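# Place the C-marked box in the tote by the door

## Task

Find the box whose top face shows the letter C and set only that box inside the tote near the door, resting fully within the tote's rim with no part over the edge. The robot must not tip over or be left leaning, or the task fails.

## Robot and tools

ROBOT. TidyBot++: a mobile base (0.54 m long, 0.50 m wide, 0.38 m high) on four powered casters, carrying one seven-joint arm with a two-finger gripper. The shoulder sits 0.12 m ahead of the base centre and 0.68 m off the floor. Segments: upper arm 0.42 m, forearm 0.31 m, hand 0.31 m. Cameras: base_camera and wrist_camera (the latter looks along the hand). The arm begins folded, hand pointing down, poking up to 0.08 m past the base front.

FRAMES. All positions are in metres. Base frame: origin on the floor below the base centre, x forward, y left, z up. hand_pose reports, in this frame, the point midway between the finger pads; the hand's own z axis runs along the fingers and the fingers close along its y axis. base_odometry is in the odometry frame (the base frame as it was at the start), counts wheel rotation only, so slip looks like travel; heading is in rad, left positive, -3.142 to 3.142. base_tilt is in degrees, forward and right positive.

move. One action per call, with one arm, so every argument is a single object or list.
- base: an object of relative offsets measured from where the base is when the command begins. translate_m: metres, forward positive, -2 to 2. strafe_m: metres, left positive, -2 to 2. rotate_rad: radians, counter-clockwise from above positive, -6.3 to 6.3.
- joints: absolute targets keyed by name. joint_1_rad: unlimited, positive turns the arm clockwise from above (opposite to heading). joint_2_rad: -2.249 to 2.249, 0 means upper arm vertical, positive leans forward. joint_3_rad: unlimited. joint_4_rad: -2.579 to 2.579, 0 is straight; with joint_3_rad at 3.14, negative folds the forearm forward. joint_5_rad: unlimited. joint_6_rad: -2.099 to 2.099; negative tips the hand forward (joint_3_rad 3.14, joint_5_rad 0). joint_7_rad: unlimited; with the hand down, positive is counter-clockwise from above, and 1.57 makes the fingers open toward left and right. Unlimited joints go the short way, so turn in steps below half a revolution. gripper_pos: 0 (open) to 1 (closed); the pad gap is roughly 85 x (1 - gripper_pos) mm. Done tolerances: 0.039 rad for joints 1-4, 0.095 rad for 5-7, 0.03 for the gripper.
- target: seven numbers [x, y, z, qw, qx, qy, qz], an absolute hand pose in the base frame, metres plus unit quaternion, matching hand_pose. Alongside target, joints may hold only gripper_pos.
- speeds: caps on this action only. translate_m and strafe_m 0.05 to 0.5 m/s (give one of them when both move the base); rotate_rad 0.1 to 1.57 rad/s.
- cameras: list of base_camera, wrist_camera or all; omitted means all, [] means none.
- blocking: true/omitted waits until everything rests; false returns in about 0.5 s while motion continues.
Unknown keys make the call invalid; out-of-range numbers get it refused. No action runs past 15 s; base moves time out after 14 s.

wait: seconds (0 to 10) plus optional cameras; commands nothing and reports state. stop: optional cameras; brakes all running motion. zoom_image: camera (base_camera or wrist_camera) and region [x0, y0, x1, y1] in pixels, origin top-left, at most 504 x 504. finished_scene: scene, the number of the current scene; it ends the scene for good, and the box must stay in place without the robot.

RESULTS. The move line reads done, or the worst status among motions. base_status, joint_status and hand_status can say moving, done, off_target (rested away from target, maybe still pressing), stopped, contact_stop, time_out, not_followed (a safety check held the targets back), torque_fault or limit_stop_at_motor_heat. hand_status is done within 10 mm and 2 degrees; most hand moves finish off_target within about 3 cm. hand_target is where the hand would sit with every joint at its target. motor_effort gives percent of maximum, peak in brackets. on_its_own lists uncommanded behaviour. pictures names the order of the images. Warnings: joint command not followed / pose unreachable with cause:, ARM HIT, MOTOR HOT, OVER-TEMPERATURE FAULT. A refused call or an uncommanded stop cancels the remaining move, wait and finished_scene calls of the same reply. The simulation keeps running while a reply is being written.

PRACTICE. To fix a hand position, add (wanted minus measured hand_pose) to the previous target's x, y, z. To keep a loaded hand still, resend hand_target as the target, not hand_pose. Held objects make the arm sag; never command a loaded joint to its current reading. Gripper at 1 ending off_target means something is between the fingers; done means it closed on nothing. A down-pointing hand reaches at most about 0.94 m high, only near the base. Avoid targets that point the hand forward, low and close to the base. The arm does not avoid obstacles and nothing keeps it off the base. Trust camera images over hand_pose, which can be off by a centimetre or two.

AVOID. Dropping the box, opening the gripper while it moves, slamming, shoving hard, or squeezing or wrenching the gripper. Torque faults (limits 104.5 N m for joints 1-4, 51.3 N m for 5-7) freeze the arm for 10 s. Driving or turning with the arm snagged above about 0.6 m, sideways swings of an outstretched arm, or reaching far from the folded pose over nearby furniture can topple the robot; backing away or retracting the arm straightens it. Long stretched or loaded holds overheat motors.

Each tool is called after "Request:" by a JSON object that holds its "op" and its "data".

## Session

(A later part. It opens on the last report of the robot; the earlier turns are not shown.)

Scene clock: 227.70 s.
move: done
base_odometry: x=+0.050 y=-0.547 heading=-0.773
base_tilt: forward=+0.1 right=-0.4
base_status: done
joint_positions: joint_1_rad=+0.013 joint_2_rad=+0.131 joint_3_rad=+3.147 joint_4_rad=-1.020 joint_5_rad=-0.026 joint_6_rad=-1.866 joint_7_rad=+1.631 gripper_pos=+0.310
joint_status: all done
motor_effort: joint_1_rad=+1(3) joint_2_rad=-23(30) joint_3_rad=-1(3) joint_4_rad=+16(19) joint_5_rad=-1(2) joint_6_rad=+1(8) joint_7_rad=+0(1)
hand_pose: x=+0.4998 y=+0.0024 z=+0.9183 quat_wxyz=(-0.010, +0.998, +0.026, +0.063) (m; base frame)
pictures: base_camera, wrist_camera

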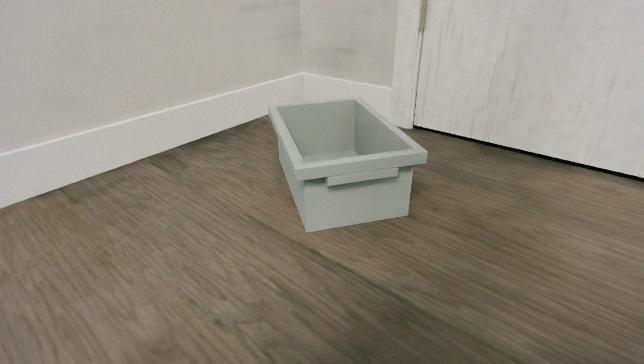

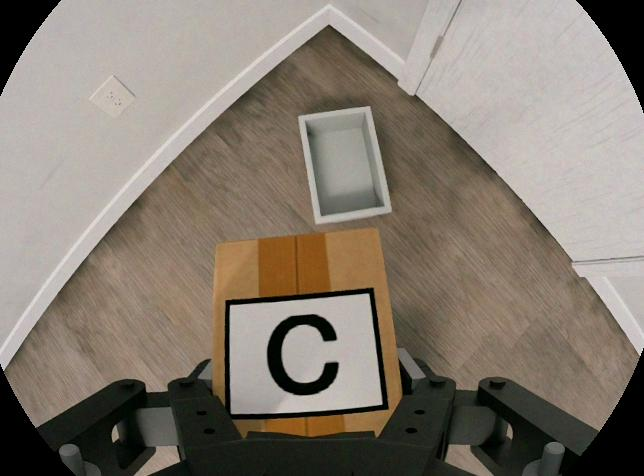

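Request:
{"op": "move", "data": {"base": {"translate_m": 0.25}, "joints": {"joint_1_rad": 0.08, "joint_2_rad": 0.945, "joint_4_rad": -1.70, "joint_5_rad": 0.0, "joint_6_rad": -0.44, "joint_7_rad": 0.21}}}

Scene clock: 244.80 s.
move: done
base_odometry: x=+0.230 y=-0.721 heading=-0.772
base_tilt: forward=+0.1 right=-0.4
base_status: done
joint_positions: joint_1_rad=+0.054 joint_2_rad=+0.928 joint_3_rad=+3.147 joint_4_rad=-1.690 joint_5_rad=-0.026 joint_6_rad=-0.527 joint_7_rad=+0.273 gripper_pos=+0.310
joint_status: all done
motor_effort: joint_1_rad=+0(2) joint_2_rad=-41(45) joint_3_rad=-1(2) joint_4_rad=+8(17) joint_5_rad=+0(1) joint_6_rad=+0(3) joint_7_rad=+0(1)
hand_pose: x=+0.6114 y=-0.0242 z=+0.3505 quat_wxyz=(-0.003, +0.772, -0.636, -0.004) (m; base frame)
pictures: base_camera, wrist_camera

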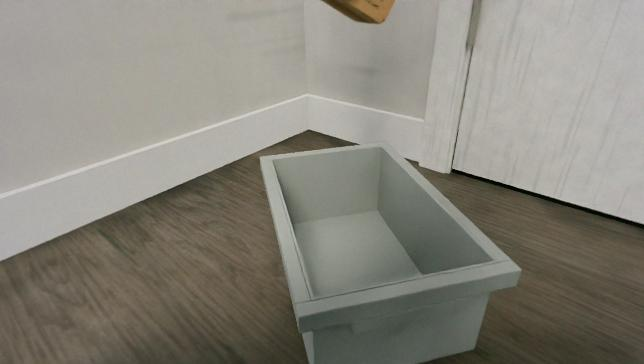

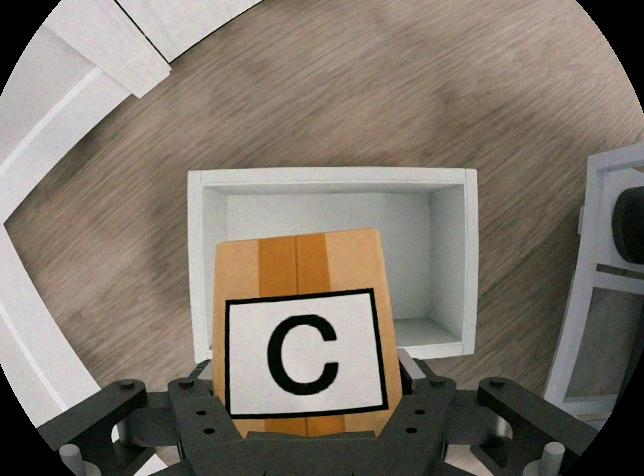

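Request:
{"op": "move", "data": {"joints": {"joint_1_rad": 0.262, "joint_2_rad": 1.24, "joint_3_rad": 3.14, "joint_4_rad": -2.045, "joint_5_rad": 0.41, "joint_6_rad": 0.73, "joint_7_rad": 1.74}}}

Scene clock: 287.83 s.
move: done
base_odometry: x=+0.230 y=-0.721 heading=-0.772
base_tilt: forward=+0.1 right=-0.4
joint_positions: joint_1_rad=+0.238 joint_2_rad=+1.218 joint_3_rad=+3.147 joint_4_rad=-2.034 joint_5_rad=+0.373 joint_6_rad=+0.637 joint_7_rad=+1.676 gripper_pos=+0.310
joint_status: all done
motor_effort: joint_1_rad=+0(2) joint_2_rad=-39(42) joint_3_rad=-3(3) joint_4_rad=+1(9) joint_5_rad=+0(1) joint_6_rad=+5(5) joint_7_rad=+0(1)
hand_pose: x=+0.6241 y=-0.0549 z=+0.2464 quat_wxyz=(-0.020, +0.959, +0.109, +0.262) (m; base frame)
pictures: base_camera, wrist_camera

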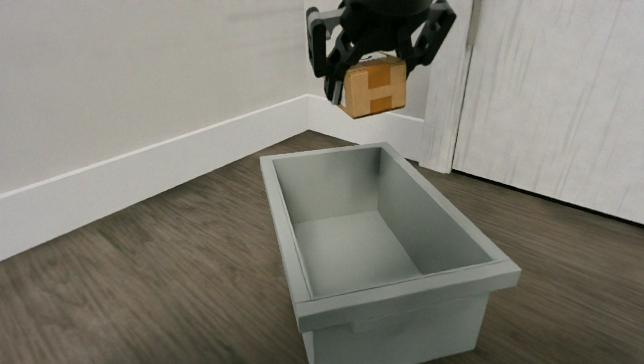

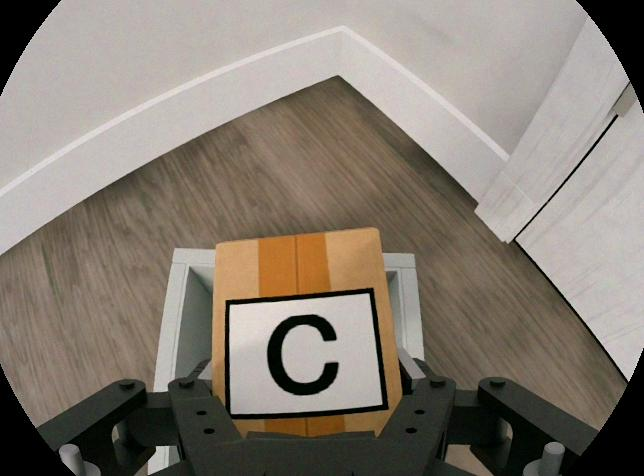

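Request:
{"op": "move", "data": {"joints": {"joint_1_rad": 0.15, "joint_2_rad": 1.50, "joint_4_rad": -1.80, "joint_5_rad": 0.25, "joint_6_rad": 0.745}}}

Scene clock: 302.50 s.
move: done
base_odometry: x=+0.230 y=-0.721 heading=-0.772
base_tilt: forward=+0.1 right=-0.5
joint_positions: joint_1_rad=+0.171 joint_2_rad=+1.482 joint_3_rad=+3.147 joint_4_rad=-1.818 joint_5_rad=+0.288 joint_6_rad=+0.655 joint_7_rad=+1.678 gripper_pos=+0.310
joint_status: all done
motor_effort: joint_1_rad=+0(2) joint_2_rad=-40(43) joint_3_rad=-2(3) joint_4_rad=+0(1) joint_5_rad=+0(1) joint_6_rad=+4(6) joint_7_rad=+0(1)
hand_pose: x=+0.6305 y=-0.0354 z=+0.1358 quat_wxyz=(-0.020, +0.963, +0.102, +0.248) (m; base frame)
pictures: base_camera, wrist_camera

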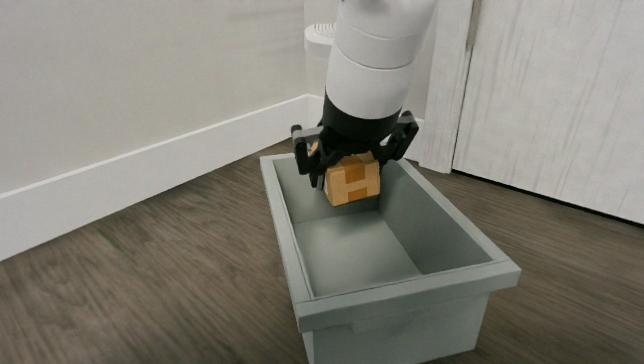

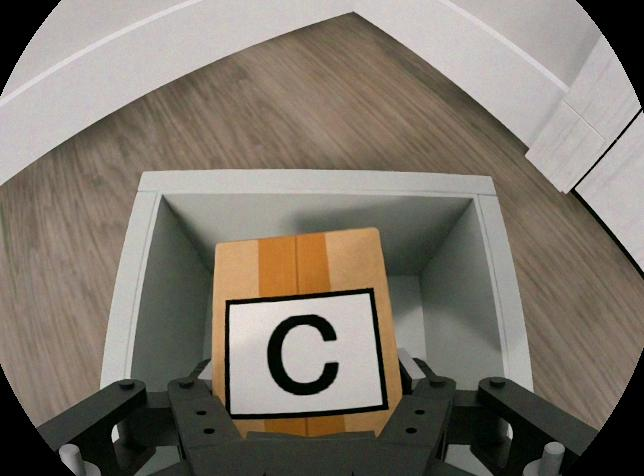

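Request:
{"op": "move", "data": {"joints": {"joint_2_rad": 1.70, "joint_4_rad": -1.59, "joint_6_rad": 0.76}}}

Scene clock: 306.10 s.
move: done
base_odometry: x=+0.230 y=-0.721 heading=-0.772
base_tilt: forward=+0.1 right=-0.4
joint_positions: joint_1_rad=+0.171 joint_2_rad=+1.684 joint_3_rad=+3.147 joint_4_rad=-1.606 joint_5_rad=+0.286 joint_6_rad=+0.671 joint_7_rad=+1.678 gripper_pos=+0.310
joint_status: all done
motor_effort: joint_1_rad=+0(1) joint_2_rad=-40(43) joint_3_rad=-2(3) joint_4_rad=+0(1) joint_5_rad=+0(0) joint_6_rad=+5(5) joint_7_rad=+0(0)
hand_pose: x=+0.6392 y=-0.0359 z=+0.0543 quat_wxyz=(-0.019, +0.960, +0.102, +0.260) (m; base frame)
pictures: base_camera, wrist_camera

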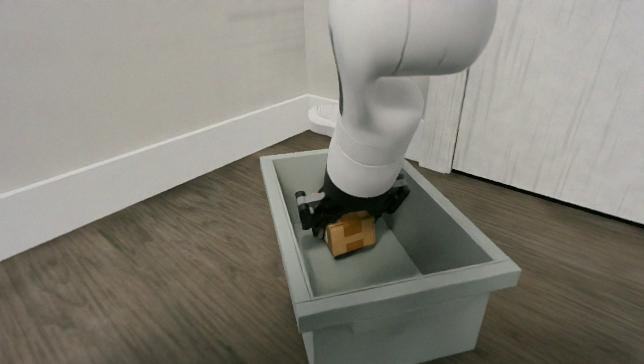

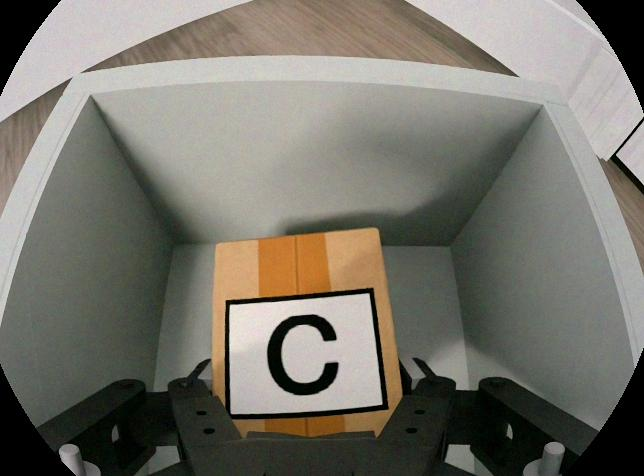

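Request:
{"op": "move", "data": {"joints": {"joint_2_rad": 1.74, "joint_4_rad": -1.548}, "cameras": []}}

Request:
{"op": "move", "data": {"joints": {"joint_2_rad": 1.757, "joint_4_rad": -1.53}, "cameras": ["base_camera"]}}

Scene clock: 309.67 s.
move: done
base_odometry: x=+0.229 y=-0.721 heading=-0.772
base_tilt: forward=+0.1 right=-0.4
joint_positions: joint_1_rad=+0.171 joint_2_rad=+1.715 joint_3_rad=+3.147 joint_4_rad=-1.558 joint_5_rad=+0.286 joint_6_rad=+0.672 joint_7_rad=+1.678 gripper_pos=+0.310
joint_status: all done
motor_effort: joint_1_rad=+0(1) joint_2_rad=-40(42) joint_3_rad=-2(3) joint_4_rad=+0(1) joint_5_rad=+0(1) joint_6_rad=+5(5) joint_7_rad=+0(1)
hand_pose: x=+0.6475 y=-0.0373 z=+0.0434 quat_wxyz=(-0.016, +0.958, +0.102, +0.269) (m; base frame)
pictures: none

Scene clock: 310.27 s.
move: done
base_odometry: x=+0.229 y=-0.721 heading=-0.772
base_tilt: forward=+0.1 right=-0.4
joint_positions: joint_1_rad=+0.171 joint_2_rad=+1.730 joint_3_rad=+3.147 joint_4_rad=-1.542 joint_5_rad=+0.286 joint_6_rad=+0.672 joint_7_rad=+1.678 gripper_pos=+0.310
joint_status: all done
motor_effort: joint_1_rad=+1(1) joint_2_rad=-40(41) joint_3_rad=-2(3) joint_4_rad=+0(1) joint_5_rad=+0(0) joint_6_rad=+5(5) joint_7_rad=+0(1)
hand_pose: x=+0.6474 y=-0.0373 z=+0.0372 quat_wxyz=(-0.016, +0.958, +0.102, +0.269) (m; base frame)
pictures: base_camera

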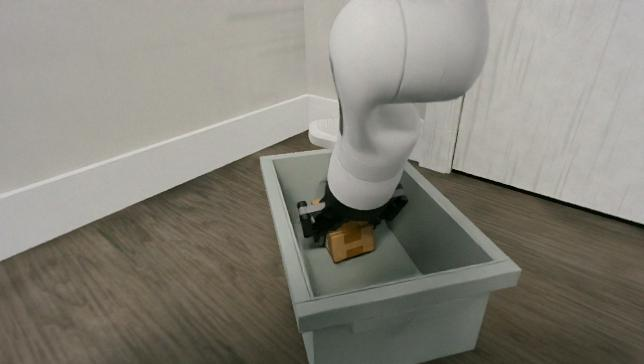

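Request:
{"op": "move", "data": {"joints": {"joint_2_rad": 1.776, "joint_4_rad": -1.514, "joint_6_rad": 0.75}, "cameras": []}}

Request:
{"op": "move", "data": {"joints": {"joint_2_rad": 1.795, "joint_4_rad": -1.498, "joint_6_rad": 0.74}, "cameras": ["base_camera", "wrist_camera"]}}

Scene clock: 313.57 s.
move: done
base_odometry: x=+0.229 y=-0.721 heading=-0.772
base_tilt: forward=+0.1 right=-0.4
joint_positions: joint_1_rad=+0.171 joint_2_rad=+1.746 joint_3_rad=+3.147 joint_4_rad=-1.525 joint_5_rad=+0.286 joint_6_rad=+0.674 joint_7_rad=+1.679 gripper_pos=+0.310
joint_status: all done
motor_effort: joint_1_rad=+0(1) joint_2_rad=-38(41) joint_3_rad=-2(3) joint_4_rad=+1(1) joint_5_rad=+0(0) joint_6_rad=+4(5) joint_7_rad=+0(0)
hand_pose: x=+0.6474 y=-0.0372 z=+0.0313 quat_wxyz=(-0.016, +0.957, +0.102, +0.271) (m; base frame)
pictures: none

Scene clock: 314.13 s.
move: off_target
base_odometry: x=+0.229 y=-0.721 heading=-0.772
base_tilt: forward=+0.1 right=-0.5
joint_positions: joint_1_rad=+0.171 joint_2_rad=+1.747 joint_3_rad=+3.147 joint_4_rad=-1.518 joint_5_rad=+0.286 joint_6_rad=+0.674 joint_7_rad=+1.679 gripper_pos=+0.310
joint_status: joint_2_rad off_target (ended at +1.747, target +1.795); the others done
motor_effort: joint_1_rad=+0(1) joint_2_rad=-36(39) joint_3_rad=-1(2) joint_4_rad=+2(3) joint_5_rad=-1(1) joint_6_rad=+4(5) joint_7_rad=+1(1)
hand_pose: x=+0.6505 y=-0.0377 z=+0.0313 quat_wxyz=(-0.015, +0.956, +0.102, +0.273) (m; base frame)
pictures: base_camera, wrist_camera

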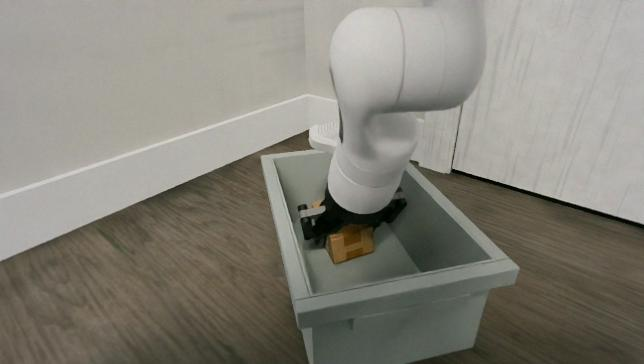

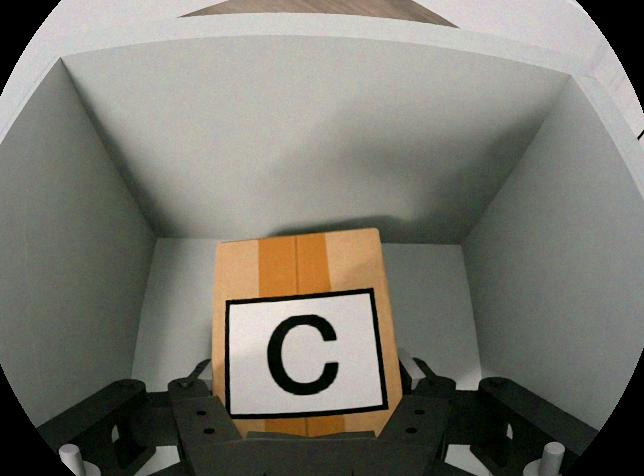

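Request:
{"op": "move", "data": {"joints": {"gripper_pos": 0.1}, "cameras": ["wrist_camera"]}}

Scene clock: 317.10 s.
move: done
base_odometry: x=+0.229 y=-0.721 heading=-0.772
base_tilt: forward=+0.1 right=-0.4
joint_positions: joint_1_rad=+0.171 joint_2_rad=+1.767 joint_3_rad=+3.147 joint_4_rad=-1.510 joint_5_rad=+0.284 joint_6_rad=+0.674 joint_7_rad=+1.679 gripper_pos=+0.100
joint_status: all done
motor_effort: joint_1_rad=+0(1) joint_2_rad=-39(40) joint_3_rad=-2(3) joint_4_rad=+0(2) joint_5_rad=+0(1) joint_6_rad=+4(5) joint_7_rad=+0(1)
hand_pose: x=+0.6425 y=-0.0366 z=+0.0217 quat_wxyz=(-0.016, +0.958, +0.101, +0.268) (m; base frame)
pictures: wrist_camera

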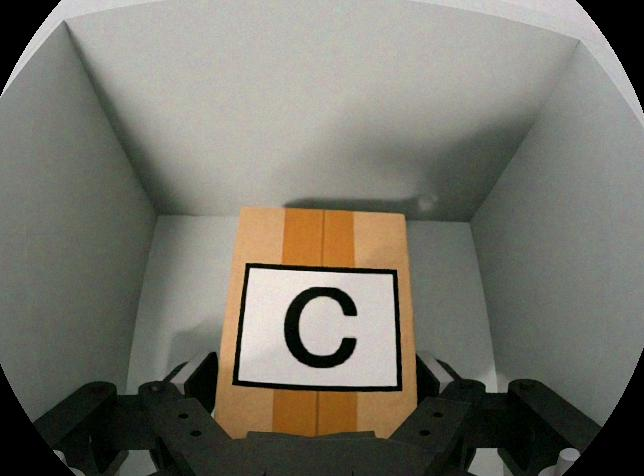

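Request:
{"op": "move", "data": {"joints": {"joint_1_rad": 0.22, "joint_2_rad": 1.70, "joint_4_rad": -1.69, "joint_6_rad": 0.83}, "cameras": ["wrist_camera"]}}

Scene clock: 322.73 s.
move: done
base_odometry: x=+0.229 y=-0.721 heading=-0.772
base_tilt: forward=+0.1 right=-0.4
joint_positions: joint_1_rad=+0.198 joint_2_rad=+1.715 joint_3_rad=+3.147 joint_4_rad=-1.676 joint_5_rad=+0.284 joint_6_rad=+0.742 joint_7_rad=+1.679 gripper_pos=+0.100
joint_status: all done
motor_effort: joint_1_rad=+0(2) joint_2_rad=-38(40) joint_3_rad=-2(3) joint_4_rad=-2(2) joint_5_rad=+0(0) joint_6_rad=+4(5) joint_7_rad=+0(1)
hand_pose: x=+0.5988 y=-0.0380 z=+0.0443 quat_wxyz=(-0.027, +0.965, +0.082, +0.248) (m; base frame)
pictures: wrist_camera

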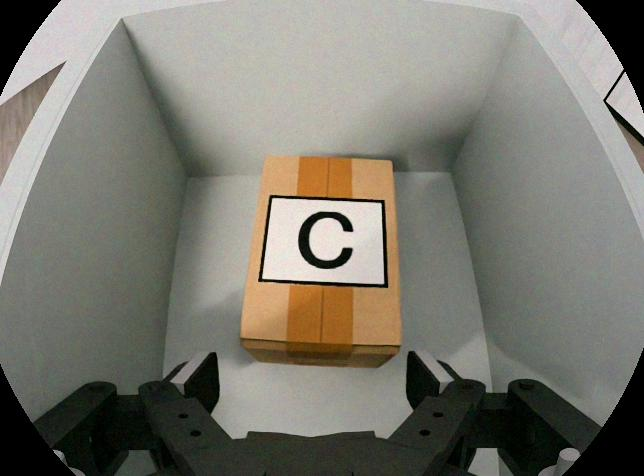

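Request:
{"op": "move", "data": {"joints": {"joint_2_rad": 1.59, "joint_4_rad": -1.86}, "cameras": []}}

Request:
{"op": "move", "data": {"joints": {"joint_2_rad": 1.3, "joint_4_rad": -2.05, "joint_6_rad": 0.64}}}

Scene clock: 331.63 s.
move: done
base_odometry: x=+0.229 y=-0.721 heading=-0.772
base_tilt: forward=+0.0 right=-0.4
joint_positions: joint_1_rad=+0.199 joint_2_rad=+1.601 joint_3_rad=+3.147 joint_4_rad=-1.843 joint_5_rad=+0.282 joint_6_rad=+0.744 joint_7_rad=+1.679 gripper_pos=+0.100
joint_status: all done
motor_effort: joint_1_rad=+0(1) joint_2_rad=-37(39) joint_3_rad=-2(3) joint_4_rad=-3(4) joint_5_rad=+0(1) joint_6_rad=+4(4) joint_7_rad=+0(0)
hand_pose: x=+0.5733 y=-0.0334 z=+0.0898 quat_wxyz=(-0.034, +0.971, +0.079, +0.224) (m; base frame)
pictures: none

Scene clock: 333.07 s.
move: done
base_odometry: x=+0.229 y=-0.721 heading=-0.772
base_tilt: forward=+0.1 right=-0.4
joint_positions: joint_1_rad=+0.199 joint_2_rad=+1.306 joint_3_rad=+3.147 joint_4_rad=-2.034 joint_5_rad=+0.282 joint_6_rad=+0.719 joint_7_rad=+1.679 gripper_pos=+0.100
joint_status: all done
motor_effort: joint_1_rad=+0(1) joint_2_rad=-37(39) joint_3_rad=-2(3) joint_4_rad=-1(4) joint_5_rad=+0(1) joint_6_rad=+4(5) joint_7_rad=+0(1)
hand_pose: x=+0.6111 y=-0.0427 z=+0.2148 quat_wxyz=(-0.020, +0.962, +0.083, +0.261) (m; base frame)
pictures: base_camera, wrist_camera

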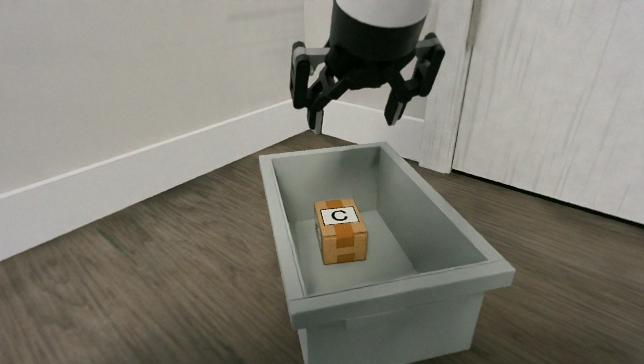

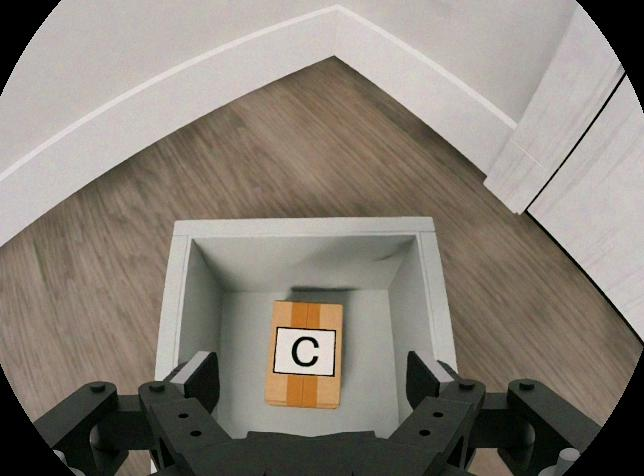

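Request:
{"op": "finished_scene", "data": {"scene": 2}}

The scene is finished: the task was done.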